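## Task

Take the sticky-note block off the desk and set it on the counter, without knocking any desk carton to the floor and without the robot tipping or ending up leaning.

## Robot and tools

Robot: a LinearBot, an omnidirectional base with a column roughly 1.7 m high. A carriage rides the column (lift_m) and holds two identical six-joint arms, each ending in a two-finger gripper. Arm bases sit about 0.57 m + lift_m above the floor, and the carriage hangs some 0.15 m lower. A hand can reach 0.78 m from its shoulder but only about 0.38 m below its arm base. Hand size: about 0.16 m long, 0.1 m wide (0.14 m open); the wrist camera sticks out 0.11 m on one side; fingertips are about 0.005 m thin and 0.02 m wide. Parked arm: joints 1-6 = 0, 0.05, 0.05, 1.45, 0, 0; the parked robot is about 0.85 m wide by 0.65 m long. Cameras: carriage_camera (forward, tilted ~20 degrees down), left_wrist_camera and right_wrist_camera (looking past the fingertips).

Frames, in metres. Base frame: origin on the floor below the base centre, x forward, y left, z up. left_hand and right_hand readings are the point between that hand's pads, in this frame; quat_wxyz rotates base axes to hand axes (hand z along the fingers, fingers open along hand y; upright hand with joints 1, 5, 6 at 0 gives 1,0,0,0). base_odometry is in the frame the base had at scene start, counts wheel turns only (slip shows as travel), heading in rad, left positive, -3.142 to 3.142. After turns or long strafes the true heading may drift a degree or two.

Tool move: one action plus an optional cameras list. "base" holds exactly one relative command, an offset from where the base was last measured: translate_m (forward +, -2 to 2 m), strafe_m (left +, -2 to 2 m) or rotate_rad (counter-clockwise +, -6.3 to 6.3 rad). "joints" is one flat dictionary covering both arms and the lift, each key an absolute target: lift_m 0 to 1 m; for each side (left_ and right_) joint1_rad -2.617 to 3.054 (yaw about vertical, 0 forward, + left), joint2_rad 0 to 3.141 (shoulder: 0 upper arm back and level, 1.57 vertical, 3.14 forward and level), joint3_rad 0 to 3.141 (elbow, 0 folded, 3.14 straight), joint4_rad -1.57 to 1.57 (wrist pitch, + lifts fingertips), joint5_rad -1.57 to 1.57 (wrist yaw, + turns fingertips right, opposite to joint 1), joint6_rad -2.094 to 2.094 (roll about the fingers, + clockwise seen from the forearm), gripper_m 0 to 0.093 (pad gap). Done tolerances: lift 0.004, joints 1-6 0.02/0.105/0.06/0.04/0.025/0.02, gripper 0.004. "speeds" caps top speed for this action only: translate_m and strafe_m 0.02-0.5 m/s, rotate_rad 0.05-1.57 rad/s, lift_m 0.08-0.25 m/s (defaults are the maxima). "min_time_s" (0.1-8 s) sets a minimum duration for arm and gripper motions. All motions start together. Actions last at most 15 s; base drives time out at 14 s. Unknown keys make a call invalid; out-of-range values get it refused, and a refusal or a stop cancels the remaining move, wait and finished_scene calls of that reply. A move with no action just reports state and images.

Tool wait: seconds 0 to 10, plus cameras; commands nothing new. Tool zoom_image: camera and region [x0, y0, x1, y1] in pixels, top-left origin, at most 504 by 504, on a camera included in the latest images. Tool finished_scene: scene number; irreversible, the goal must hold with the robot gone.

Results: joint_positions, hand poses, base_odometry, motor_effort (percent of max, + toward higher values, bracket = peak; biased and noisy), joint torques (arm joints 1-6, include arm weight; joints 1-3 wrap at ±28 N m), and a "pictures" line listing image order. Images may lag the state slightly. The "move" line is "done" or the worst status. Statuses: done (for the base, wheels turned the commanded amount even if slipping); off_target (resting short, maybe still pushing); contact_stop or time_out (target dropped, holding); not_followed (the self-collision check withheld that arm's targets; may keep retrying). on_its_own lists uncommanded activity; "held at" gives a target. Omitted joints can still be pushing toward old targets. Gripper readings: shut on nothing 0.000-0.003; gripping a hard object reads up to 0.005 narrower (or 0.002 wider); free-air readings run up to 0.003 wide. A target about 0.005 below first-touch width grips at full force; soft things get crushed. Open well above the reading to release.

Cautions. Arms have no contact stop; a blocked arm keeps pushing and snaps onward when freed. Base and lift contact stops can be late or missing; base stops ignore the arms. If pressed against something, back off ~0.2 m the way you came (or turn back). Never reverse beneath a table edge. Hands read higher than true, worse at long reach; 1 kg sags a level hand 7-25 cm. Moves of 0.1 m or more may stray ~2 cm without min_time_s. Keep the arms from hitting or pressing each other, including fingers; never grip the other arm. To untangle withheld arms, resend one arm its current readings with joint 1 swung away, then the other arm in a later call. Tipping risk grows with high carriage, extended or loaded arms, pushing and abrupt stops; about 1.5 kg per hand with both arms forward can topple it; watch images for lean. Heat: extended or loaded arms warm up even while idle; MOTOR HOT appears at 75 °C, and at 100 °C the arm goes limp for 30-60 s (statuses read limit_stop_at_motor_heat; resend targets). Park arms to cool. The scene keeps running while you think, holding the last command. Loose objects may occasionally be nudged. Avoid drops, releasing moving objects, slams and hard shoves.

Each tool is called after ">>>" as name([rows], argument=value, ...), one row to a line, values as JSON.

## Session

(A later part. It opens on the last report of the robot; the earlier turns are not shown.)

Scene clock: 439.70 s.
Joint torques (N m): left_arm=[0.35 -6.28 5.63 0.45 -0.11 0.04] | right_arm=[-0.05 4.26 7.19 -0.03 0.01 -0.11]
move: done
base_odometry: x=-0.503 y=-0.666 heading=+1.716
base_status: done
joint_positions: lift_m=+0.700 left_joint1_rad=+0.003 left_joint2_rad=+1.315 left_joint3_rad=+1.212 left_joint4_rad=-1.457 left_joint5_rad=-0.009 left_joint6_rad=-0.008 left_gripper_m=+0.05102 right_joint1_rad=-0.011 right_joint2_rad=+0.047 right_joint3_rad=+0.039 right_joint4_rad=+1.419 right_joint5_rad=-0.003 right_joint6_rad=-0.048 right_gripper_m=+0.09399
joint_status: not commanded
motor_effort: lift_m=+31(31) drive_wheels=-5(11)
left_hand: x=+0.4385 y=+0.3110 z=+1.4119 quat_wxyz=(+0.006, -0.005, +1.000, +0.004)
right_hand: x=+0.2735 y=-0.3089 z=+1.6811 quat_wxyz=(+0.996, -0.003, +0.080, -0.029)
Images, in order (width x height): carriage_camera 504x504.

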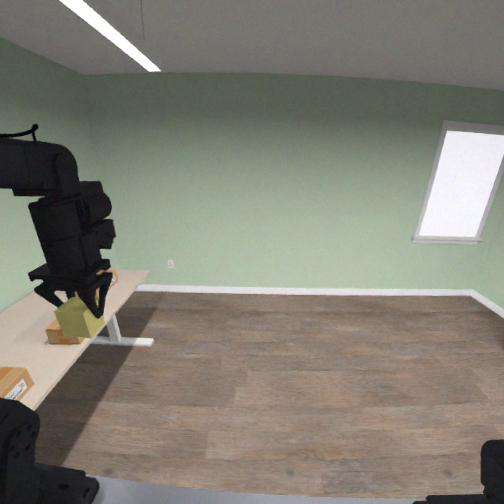

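>>> move(base={"rotate_rad": -1.716}, speeds={"rotate_rad": 0.8}, cameras=["carriage_camera"])

>>> move(base={"translate_m": 1.3}, speeds={"translate_m": 0.3}, cameras=["carriage_camera"])

Scene clock: 447.80 s.
Joint torques (N m): left_arm=[0.35 -5.94 5.59 0.49 -0.11 0.04] | right_arm=[-0.03 4.23 7.19 -0.04 0.01 -0.12]
move: done
base_odometry: x=-0.503 y=-0.666 heading=+0.001
base_status: done
joint_positions: lift_m=+0.700 left_joint1_rad=+0.002 left_joint2_rad=+1.312 left_joint3_rad=+1.212 left_joint4_rad=-1.461 left_joint5_rad=-0.009 left_joint6_rad=-0.008 left_gripper_m=+0.05102 right_joint1_rad=-0.011 right_joint2_rad=+0.047 right_joint3_rad=+0.039 right_joint4_rad=+1.419 right_joint5_rad=-0.003 right_joint6_rad=-0.048 right_gripper_m=+0.09400
joint_status: not commanded
motor_effort: lift_m=+31(31) drive_wheels=+7(14)
left_hand: x=+0.4373 y=+0.3110 z=+1.4124 quat_wxyz=(+0.005, -0.005, +1.000, +0.004)
right_hand: x=+0.2736 y=-0.3089 z=+1.6811 quat_wxyz=(+0.996, -0.003, +0.080, -0.029)
Images, in order (width x height): carriage_camera 504x504.

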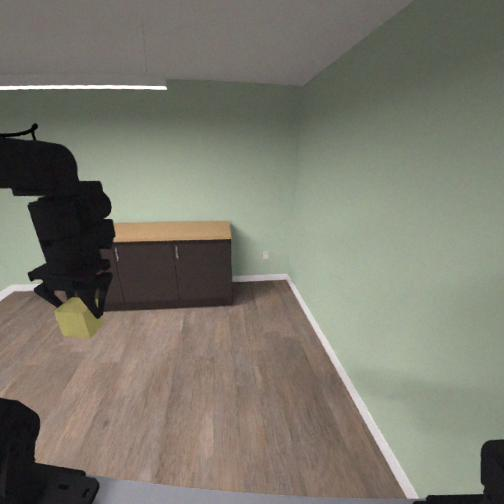

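Scene clock: 453.73 s.
Joint torques (N m): left_arm=[0.46 -5.68 5.56 0.52 -0.11 0.05] | right_arm=[-0.05 4.29 7.17 -0.04 0.01 -0.11]
move: done
base_odometry: x=+0.797 y=-0.667 heading=+0.000
base_status: done
joint_positions: lift_m=+0.700 left_joint1_rad=+0.002 left_joint2_rad=+1.310 left_joint3_rad=+1.212 left_joint4_rad=-1.464 left_joint5_rad=-0.009 left_joint6_rad=-0.008 left_gripper_m=+0.05102 right_joint1_rad=-0.011 right_joint2_rad=+0.047 right_joint3_rad=+0.039 right_joint4_rad=+1.419 right_joint5_rad=-0.003 right_joint6_rad=-0.048 right_gripper_m=+0.09400
joint_status: not commanded
motor_effort: lift_m=+31(31) drive_wheels=-10(22)
left_hand: x=+0.4365 y=+0.3110 z=+1.4127 quat_wxyz=(+0.004, -0.005, +1.000, +0.004)
right_hand: x=+0.2736 y=-0.3089 z=+1.6811 quat_wxyz=(+0.996, -0.003, +0.080, -0.029)
Images, in order (width x height): carriage_camera 504x504.

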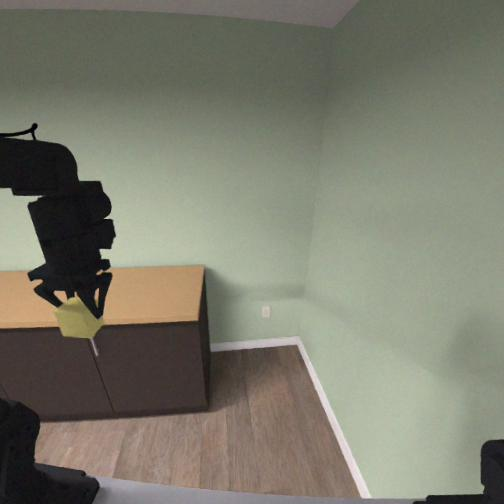

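>>> move(base={"strafe_m": 0.55}, speeds={"strafe_m": 0.3}, cameras=[])

>>> move(base={"rotate_rad": 0.05}, cameras=[])

>>> move(base={"translate_m": 0.5}, speeds={"translate_m": 0.2}, cameras=["carriage_camera", "left_wrist_camera"])

Scene clock: 478.93 s.
Joint torques (N m): left_arm=[0.47 -5.76 5.53 0.53 -0.1 0.03] | right_arm=[-0.01 4.25 7.19 -0.03 0.02 -0.13]
move: done
base_odometry: x=+0.798 y=-0.117 heading=-0.001
base_status: done
joint_positions: lift_m=+0.700 left_joint1_rad=+0.001 left_joint2_rad=+1.310 left_joint3_rad=+1.212 left_joint4_rad=-1.464 left_joint5_rad=-0.009 left_joint6_rad=-0.008 left_gripper_m=+0.05102 right_joint1_rad=-0.011 right_joint2_rad=+0.047 right_joint3_rad=+0.039 right_joint4_rad=+1.419 right_joint5_rad=-0.003 right_joint6_rad=-0.048 right_gripper_m=+0.09400
joint_status: not commanded
motor_effort: lift_m=+31(31) drive_wheels=-6(12)
left_hand: x=+0.4365 y=+0.3107 z=+1.4127 quat_wxyz=(+0.004, -0.004, +1.000, +0.005)
right_hand: x=+0.2736 y=-0.3089 z=+1.6811 quat_wxyz=(+0.996, -0.003, +0.080, -0.029)

Scene clock: 479.73 s.
Joint torques (N m): left_arm=[0.61 -5.76 5.59 0.54 -0.11 0.03] | right_arm=[-0.03 4.26 7.21 -0.02 0.01 -0.11]
move: done
base_odometry: x=+0.798 y=-0.117 heading=+0.049
base_status: done
joint_positions: lift_m=+0.700 left_joint1_rad=+0.001 left_joint2_rad=+1.310 left_joint3_rad=+1.212 left_joint4_rad=-1.465 left_joint5_rad=-0.010 left_joint6_rad=-0.008 left_gripper_m=+0.05102 right_joint1_rad=-0.011 right_joint2_rad=+0.047 right_joint3_rad=+0.039 right_joint4_rad=+1.419 right_joint5_rad=-0.003 right_joint6_rad=-0.048 right_gripper_m=+0.09400
joint_status: not commanded
motor_effort: lift_m=+31(31) drive_wheels=-7(11)
left_hand: x=+0.4364 y=+0.3108 z=+1.4127 quat_wxyz=(+0.004, -0.004, +1.000, +0.005)
right_hand: x=+0.2736 y=-0.3089 z=+1.6811 quat_wxyz=(+0.996, -0.003, +0.080, -0.029)

Scene clock: 483.43 s.
Joint torques (N m): left_arm=[0.55 -5.89 5.57 0.54 -0.1 0.04] | right_arm=[-0.03 4.33 7.23 -0.02 0.01 -0.12]
move: done
base_odometry: x=+1.297 y=-0.092 heading=+0.049
base_status: done
joint_positions: lift_m=+0.700 left_joint1_rad=+0.001 left_joint2_rad=+1.310 left_joint3_rad=+1.212 left_joint4_rad=-1.466 left_joint5_rad=-0.010 left_joint6_rad=-0.008 left_gripper_m=+0.05102 right_joint1_rad=-0.011 right_joint2_rad=+0.047 right_joint3_rad=+0.039 right_joint4_rad=+1.419 right_joint5_rad=-0.003 right_joint6_rad=-0.048 right_gripper_m=+0.09400
joint_status: not commanded
motor_effort: lift_m=+31(31) drive_wheels=-8(12)
left_hand: x=+0.4361 y=+0.3108 z=+1.4127 quat_wxyz=(+0.003, -0.004, +1.000, +0.005)
right_hand: x=+0.2734 y=-0.3089 z=+1.6812 quat_wxyz=(+0.996, -0.003, +0.079, -0.029)
Images, in order (width x height): carriage_camera 504x504, left_wrist_camera 504x504.

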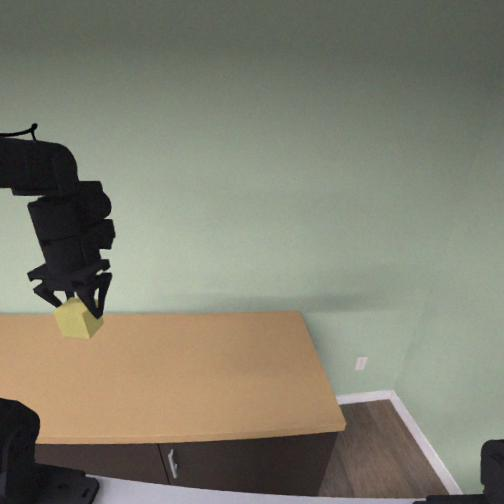

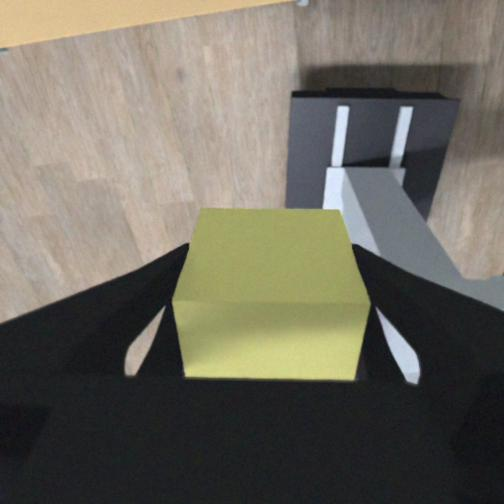

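>>> move(base={"rotate_rad": 0.13}, joints={"lift_m": 0.76}, cameras=[])

>>> move(base={"translate_m": 0.12}, speeds={"translate_m": 0.1}, cameras=["carriage_camera", "left_wrist_camera"])

Scene clock: 517.93 s.
Joint torques (N m): left_arm=[0.47 -5.61 6.19 0.52 -0.11 0.04] | right_arm=[-0.05 4.23 7.2 -0.04 0.01 -0.12]
move: done
base_odometry: x=+1.297 y=-0.092 heading=+0.179
base_status: done
joint_positions: lift_m=+0.760 left_joint1_rad=+0.000 left_joint2_rad=+1.309 left_joint3_rad=+1.206 left_joint4_rad=-1.465 left_joint5_rad=-0.009 left_joint6_rad=-0.008 left_gripper_m=+0.05101 right_joint1_rad=-0.011 right_joint2_rad=+0.047 right_joint3_rad=+0.039 right_joint4_rad=+1.419 right_joint5_rad=-0.003 right_joint6_rad=-0.048 right_gripper_m=+0.09400
joint_status: all done
motor_effort: lift_m=+31(38) drive_wheels=+5(12)
left_hand: x=+0.4349 y=+0.3106 z=+1.4714 quat_wxyz=(+0.001, -0.004, +1.000, +0.005)
right_hand: x=+0.2734 y=-0.3089 z=+1.7412 quat_wxyz=(+0.996, -0.003, +0.079, -0.029)

Scene clock: 519.93 s.
Joint torques (N m): left_arm=[0.61 -5.67 6.3 0.52 -0.11 0.04] | right_arm=[-0.06 4.22 7.23 -0.05 0.01 -0.12]
move: done
base_odometry: x=+1.416 y=-0.071 heading=+0.180
base_status: done
joint_positions: lift_m=+0.760 left_joint1_rad=+0.000 left_joint2_rad=+1.309 left_joint3_rad=+1.206 left_joint4_rad=-1.465 left_joint5_rad=-0.009 left_joint6_rad=-0.008 left_gripper_m=+0.05101 right_joint1_rad=-0.011 right_joint2_rad=+0.047 right_joint3_rad=+0.039 right_joint4_rad=+1.420 right_joint5_rad=-0.003 right_joint6_rad=-0.048 right_gripper_m=+0.09400
joint_status: not commanded
motor_effort: lift_m=+31(31) drive_wheels=-10(18)
left_hand: x=+0.4348 y=+0.3106 z=+1.4714 quat_wxyz=(+0.001, -0.004, +1.000, +0.004)
right_hand: x=+0.2734 y=-0.3089 z=+1.7412 quat_wxyz=(+0.996, -0.003, +0.079, -0.029)
Images, in order (width x height): carriage_camera 504x504, left_wrist_camera 504x504.

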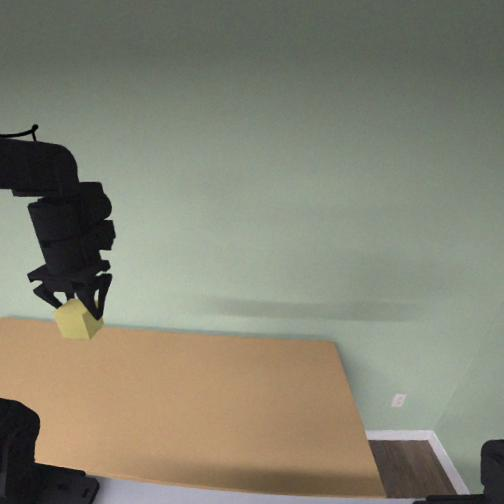

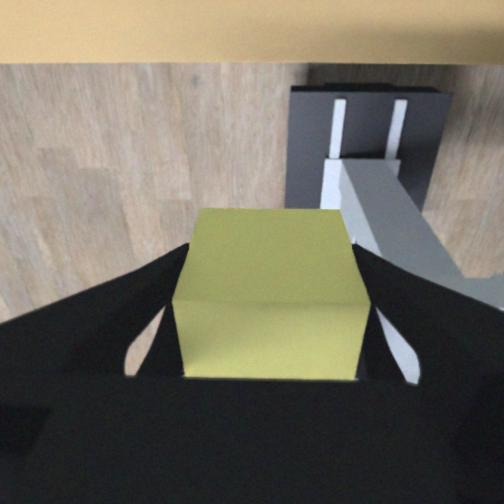

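>>> move(joints={"left_joint1_rad": 0.0, "left_joint2_rad": 2.631, "left_joint3_rad": 1.397, "left_joint4_rad": -0.33, "left_joint6_rad": 0.0}, min_time_s=4, cameras=["carriage_camera", "left_wrist_camera"])

Scene clock: 530.33 s.
Joint torques (N m): left_arm=[0.59 -12.7 5.74 0.71 -0.12 0.03] | right_arm=[-0.03 4.25 7.17 -0.05 0.01 -0.12]
move: done
base_odometry: x=+1.416 y=-0.071 heading=+0.180
base_status: not commanded
joint_positions: lift_m=+0.760 left_joint1_rad=+0.000 left_joint2_rad=+2.614 left_joint3_rad=+1.380 left_joint4_rad=-0.341 left_joint5_rad=-0.009 left_joint6_rad=-0.008 left_gripper_m=+0.05101 right_joint1_rad=-0.011 right_joint2_rad=+0.047 right_joint3_rad=+0.039 right_joint4_rad=+1.420 right_joint5_rad=-0.003 right_joint6_rad=-0.048 right_gripper_m=+0.09400
joint_status: all done
motor_effort: lift_m=+31(31) drive_wheels=+8(13)
left_hand: x=+0.6175 y=+0.3106 z=+1.1036 quat_wxyz=(-0.002, -0.004, +1.000, +0.004)
right_hand: x=+0.2734 y=-0.3089 z=+1.7412 quat_wxyz=(+0.996, -0.003, +0.079, -0.029)
Images, in order (width x height): carriage_camera 504x504, left_wrist_camera 504x504.

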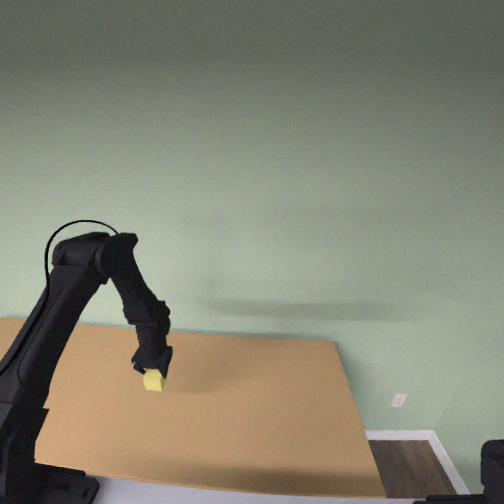

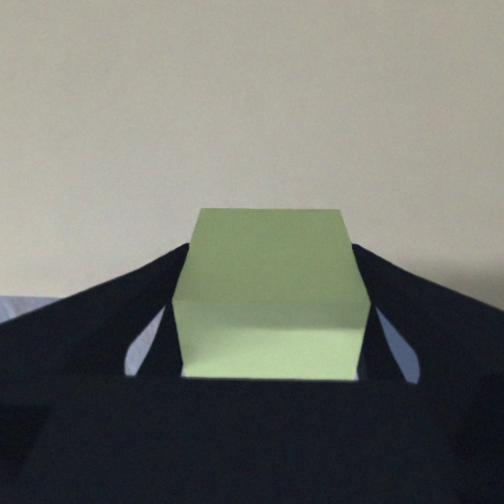

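>>> move(joints={"lift_m": 0.64}, speeds={"lift_m": 0.1}, cameras=["carriage_camera", "left_wrist_camera"])

Scene clock: 535.57 s.
Joint torques (N m): left_arm=[0.59 -13.55 5.42 0.61 -0.11 0.03] | right_arm=[-0.03 4.23 7.21 -0.05 0.01 -0.11]
move: done
base_odometry: x=+1.416 y=-0.071 heading=+0.180
base_status: not commanded
joint_positions: lift_m=+0.640 left_joint1_rad=+0.000 left_joint2_rad=+2.623 left_joint3_rad=+1.384 left_joint4_rad=-0.334 left_joint5_rad=-0.009 left_joint6_rad=-0.008 left_gripper_m=+0.05101 right_joint1_rad=-0.011 right_joint2_rad=+0.047 right_joint3_rad=+0.039 right_joint4_rad=+1.420 right_joint5_rad=-0.003 right_joint6_rad=-0.048 right_gripper_m=+0.09400
joint_status: all done
motor_effort: lift_m=+28(28) drive_wheels=+8(13)
left_hand: x=+0.6182 y=+0.3106 z=+0.9812 quat_wxyz=(-0.001, -0.004, +1.000, +0.004)
right_hand: x=+0.2734 y=-0.3089 z=+1.6214 quat_wxyz=(+0.996, -0.003, +0.079, -0.029)
Images, in order (width x height): carriage_camera 504x504, left_wrist_camera 504x504.

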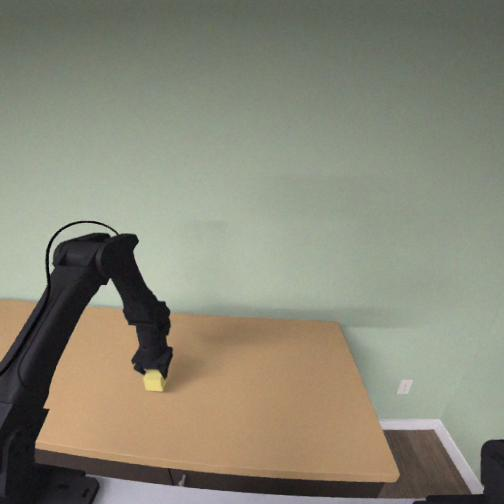

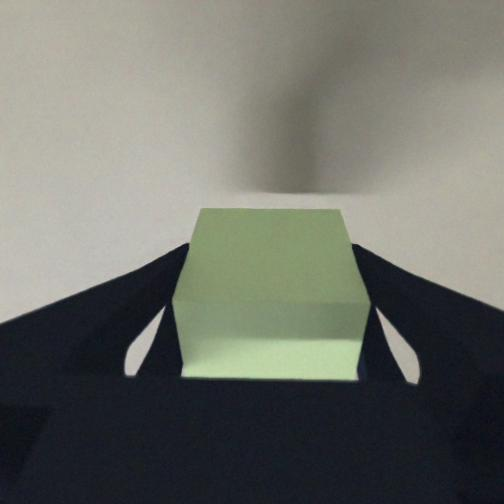

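>>> move(joints={"lift_m": 0.615}, speeds={"lift_m": 0.08}, cameras=["left_wrist_camera"])

>>> move(joints={"lift_m": 0.605}, speeds={"lift_m": 0.08}, cameras=["left_wrist_camera"])

Scene clock: 540.33 s.
Joint torques (N m): left_arm=[0.57 -13.72 5.11 0.59 -0.11 0.04] | right_arm=[-0.05 4.16 7.24 -0.06 0 -0.11]
move: done
base_odometry: x=+1.416 y=-0.071 heading=+0.180
base_status: not commanded
joint_positions: lift_m=+0.615 left_joint1_rad=+0.000 left_joint2_rad=+2.625 left_joint3_rad=+1.386 left_joint4_rad=-0.332 left_joint5_rad=-0.009 left_joint6_rad=-0.008 left_gripper_m=+0.05101 right_joint1_rad=-0.011 right_joint2_rad=+0.047 right_joint3_rad=+0.039 right_joint4_rad=+1.420 right_joint5_rad=-0.003 right_joint6_rad=-0.048 right_gripper_m=+0.09400
joint_status: all done
motor_effort: lift_m=+28(28) drive_wheels=+6(12)
left_hand: x=+0.6188 y=+0.3106 z=+0.9557 quat_wxyz=(+0.000, -0.004, +1.000, +0.004)
right_hand: x=+0.2734 y=-0.3089 z=+1.5964 quat_wxyz=(+0.996, -0.003, +0.079, -0.029)
Images, in order (width x height): left_wrist_camera 504x504.

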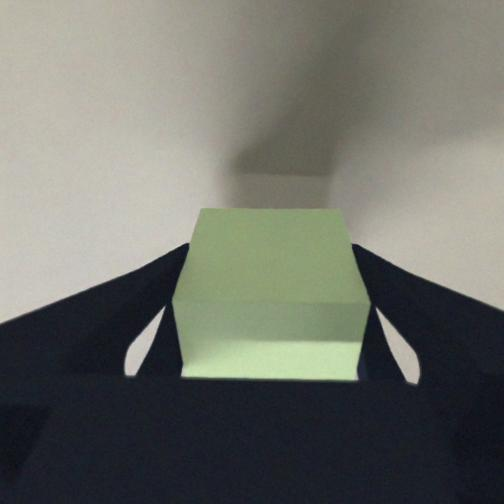

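Scene clock: 540.83 s.
Joint torques (N m): left_arm=[0.49 -14.05 4.97 0.55 -0.12 0.04] | right_arm=[-0.03 4.27 7.15 -0.05 0.01 -0.11]
move: done
base_odometry: x=+1.416 y=-0.071 heading=+0.180
base_status: not commanded
joint_positions: lift_m=+0.605 left_joint1_rad=+0.000 left_joint2_rad=+2.626 left_joint3_rad=+1.388 left_joint4_rad=-0.330 left_joint5_rad=-0.009 left_joint6_rad=-0.008 left_gripper_m=+0.05101 right_joint1_rad=-0.011 right_joint2_rad=+0.047 right_joint3_rad=+0.039 right_joint4_rad=+1.420 right_joint5_rad=-0.003 right_joint6_rad=-0.048 right_gripper_m=+0.09400
joint_status: all done
motor_effort: lift_m=+28(29) drive_wheels=+7(13)
left_hand: x=+0.6195 y=+0.3106 z=+0.9453 quat_wxyz=(+0.001, -0.004, +1.000, +0.004)
right_hand: x=+0.2734 y=-0.3089 z=+1.5865 quat_wxyz=(+0.996, -0.003, +0.079, -0.029)
Images, in order (width x height): left_wrist_camera 504x504.

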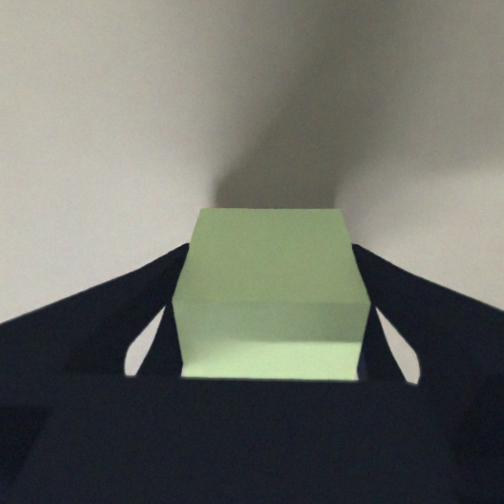

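>>> move(joints={"lift_m": 0.599}, speeds={"lift_m": 0.08}, cameras=["left_wrist_camera"])

>>> zoom_image(camera="left_wrist_camera", region=[150, 140, 400, 320])

Scene clock: 545.87 s.
Joint torques (N m): left_arm=[0.75 -14.04 4.94 0.55 -0.12 0.02] | right_arm=[-0.05 4.27 7.2 -0.05 0.01 -0.11]
move: done
base_odometry: x=+1.416 y=-0.071 heading=+0.180
base_status: not commanded
joint_positions: lift_m=+0.599 left_joint1_rad=+0.000 left_joint2_rad=+2.628 left_joint3_rad=+1.388 left_joint4_rad=-0.328 left_joint5_rad=-0.009 left_joint6_rad=-0.008 left_gripper_m=+0.05101 right_joint1_rad=-0.011 right_joint2_rad=+0.047 right_joint3_rad=+0.039 right_joint4_rad=+1.420 right_joint5_rad=-0.003 right_joint6_rad=-0.048 right_gripper_m=+0.09400
joint_status: all done
motor_effort: lift_m=+28(29) drive_wheels=+7(13)
left_hand: x=+0.6197 y=+0.3106 z=+0.9387 quat_wxyz=(+0.001, -0.004, +1.000, +0.004)
right_hand: x=+0.2734 y=-0.3089 z=+1.5805 quat_wxyz=(+0.996, -0.003, +0.079, -0.029)
Images, in order (width x height): left_wrist_camera 504x504.

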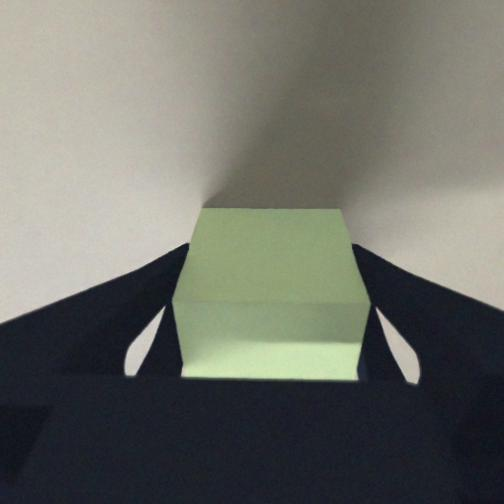

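Scaled by 2.016 (camera's finer frame: 720x720).

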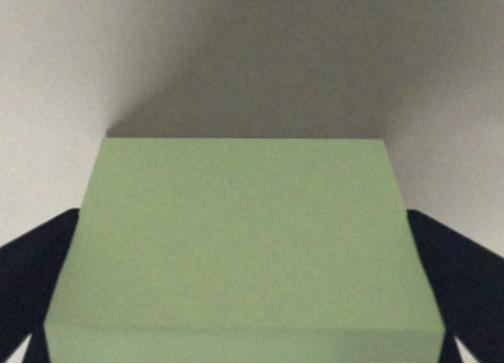

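>>> move(joints={"lift_m": 0.594}, speeds={"lift_m": 0.08}, cameras=["left_wrist_camera"])

>>> zoom_image(camera="left_wrist_camera", region=[150, 140, 400, 320])

Scene clock: 550.00 s.
Joint torques (N m): left_arm=[0.57 -13.38 4.62 0.75 -0.08 0.02] | right_arm=[-0.01 4.19 7.17 -0.05 0.01 -0.12]
move: done
base_odometry: x=+1.416 y=-0.071 heading=+0.180
base_status: not commanded
joint_positions: lift_m=+0.594 left_joint1_rad=+0.001 left_joint2_rad=+2.620 left_joint3_rad=+1.392 left_joint4_rad=-0.345 left_joint5_rad=-0.008 left_joint6_rad=-0.007 left_gripper_m=+0.05101 right_joint1_rad=-0.011 right_joint2_rad=+0.047 right_joint3_rad=+0.039 right_joint4_rad=+1.420 right_joint5_rad=-0.003 right_joint6_rad=-0.048 right_gripper_m=+0.09400
joint_status: all done
motor_effort: lift_m=+25(26) drive_wheels=+7(11)
left_hand: x=+0.6199 y=+0.3107 z=+0.9375 quat_wxyz=(-0.001, -0.004, +1.000, +0.004)
right_hand: x=+0.2734 y=-0.3089 z=+1.5757 quat_wxyz=(+0.996, -0.003, +0.079, -0.029)
Images, in order (width x height): left_wrist_camera 504x504.

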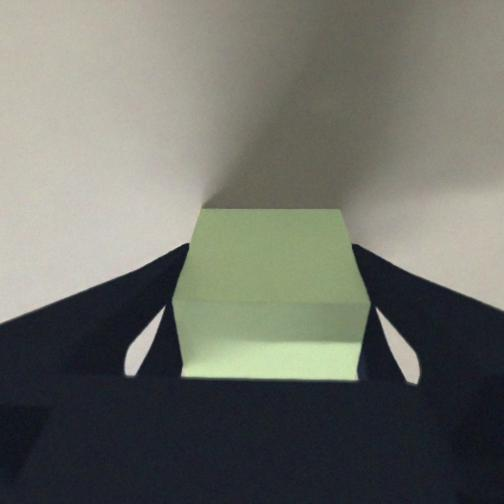

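Scaled by 2.016 (camera's finer frame: 720x720).

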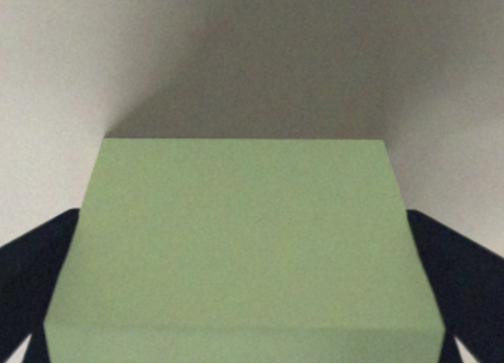

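>>> move(joints={"left_gripper_m": 0.093}, min_time_s=2, cameras=["left_wrist_camera"])

>>> move(joints={"lift_m": 0.75}, speeds={"lift_m": 0.1}, cameras=["carriage_camera", "left_wrist_camera"])

Scene clock: 558.43 s.
Joint torques (N m): left_arm=[0.53 -13.31 4.64 0.7 -0.12 0.02] | right_arm=[-0.03 4.22 7.2 -0.04 0 -0.11]
move: done
base_odometry: x=+1.416 y=-0.071 heading=+0.180
base_status: not commanded
joint_positions: lift_m=+0.594 left_joint1_rad=+0.001 left_joint2_rad=+2.620 left_joint3_rad=+1.391 left_joint4_rad=-0.341 left_joint5_rad=-0.008 left_joint6_rad=-0.007 left_gripper_m=+0.09294 right_joint1_rad=-0.011 right_joint2_rad=+0.047 right_joint3_rad=+0.039 right_joint4_rad=+1.420 right_joint5_rad=-0.003 right_joint6_rad=-0.048 right_gripper_m=+0.09400
joint_status: all done
motor_effort: lift_m=+25(25) drive_wheels=+8(9)
left_hand: x=+0.6208 y=+0.3107 z=+0.9374 quat_wxyz=(+0.001, -0.004, +1.000, +0.004)
right_hand: x=+0.2734 y=-0.3089 z=+1.5757 quat_wxyz=(+0.996, -0.003, +0.079, -0.029)
Images, in order (width x height): left_wrist_camera 504x504.

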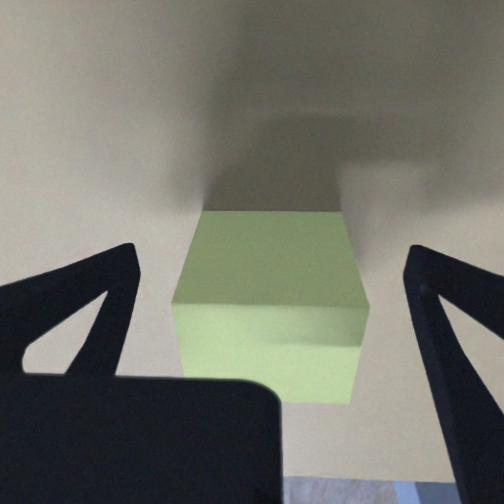

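Scene clock: 560.37 s.
Joint torques (N m): left_arm=[0.58 -13.59 4.52 0.6 -0.12 0.04] | right_arm=[-0.02 4.29 7.21 -0.05 0.01 -0.12]
move: done
base_odometry: x=+1.416 y=-0.071 heading=+0.180
base_status: not commanded
joint_positions: lift_m=+0.750 left_joint1_rad=+0.001 left_joint2_rad=+2.623 left_joint3_rad=+1.391 left_joint4_rad=-0.334 left_joint5_rad=-0.008 left_joint6_rad=-0.007 left_gripper_m=+0.09294 right_joint1_rad=-0.011 right_joint2_rad=+0.047 right_joint3_rad=+0.039 right_joint4_rad=+1.420 right_joint5_rad=-0.003 right_joint6_rad=-0.048 right_gripper_m=+0.09400
joint_status: all done
motor_effort: lift_m=+30(38) drive_wheels=+7(12)
left_hand: x=+0.6215 y=+0.3107 z=+1.0919 quat_wxyz=(+0.003, -0.004, +1.000, +0.004)
right_hand: x=+0.2734 y=-0.3089 z=+1.7312 quat_wxyz=(+0.996, -0.003, +0.079, -0.029)
Images, in order (width x height): carriage_camera 504x504, left_wrist_camera 504x504.

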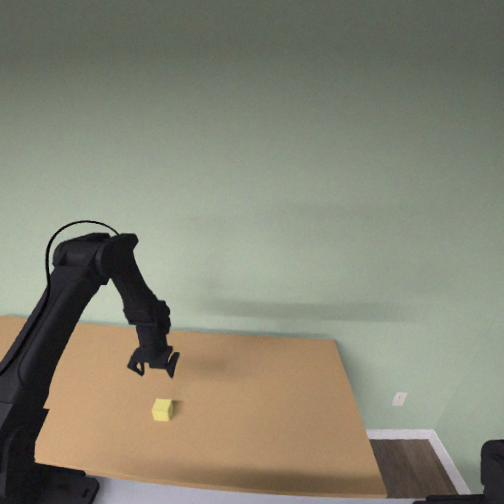

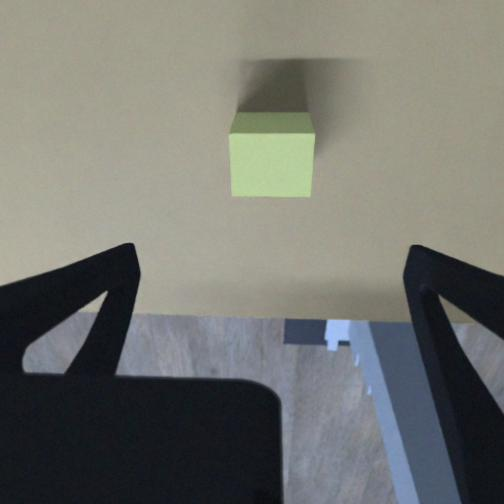

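>>> finished_scene(scene=1)

The scene is finished: the task was done.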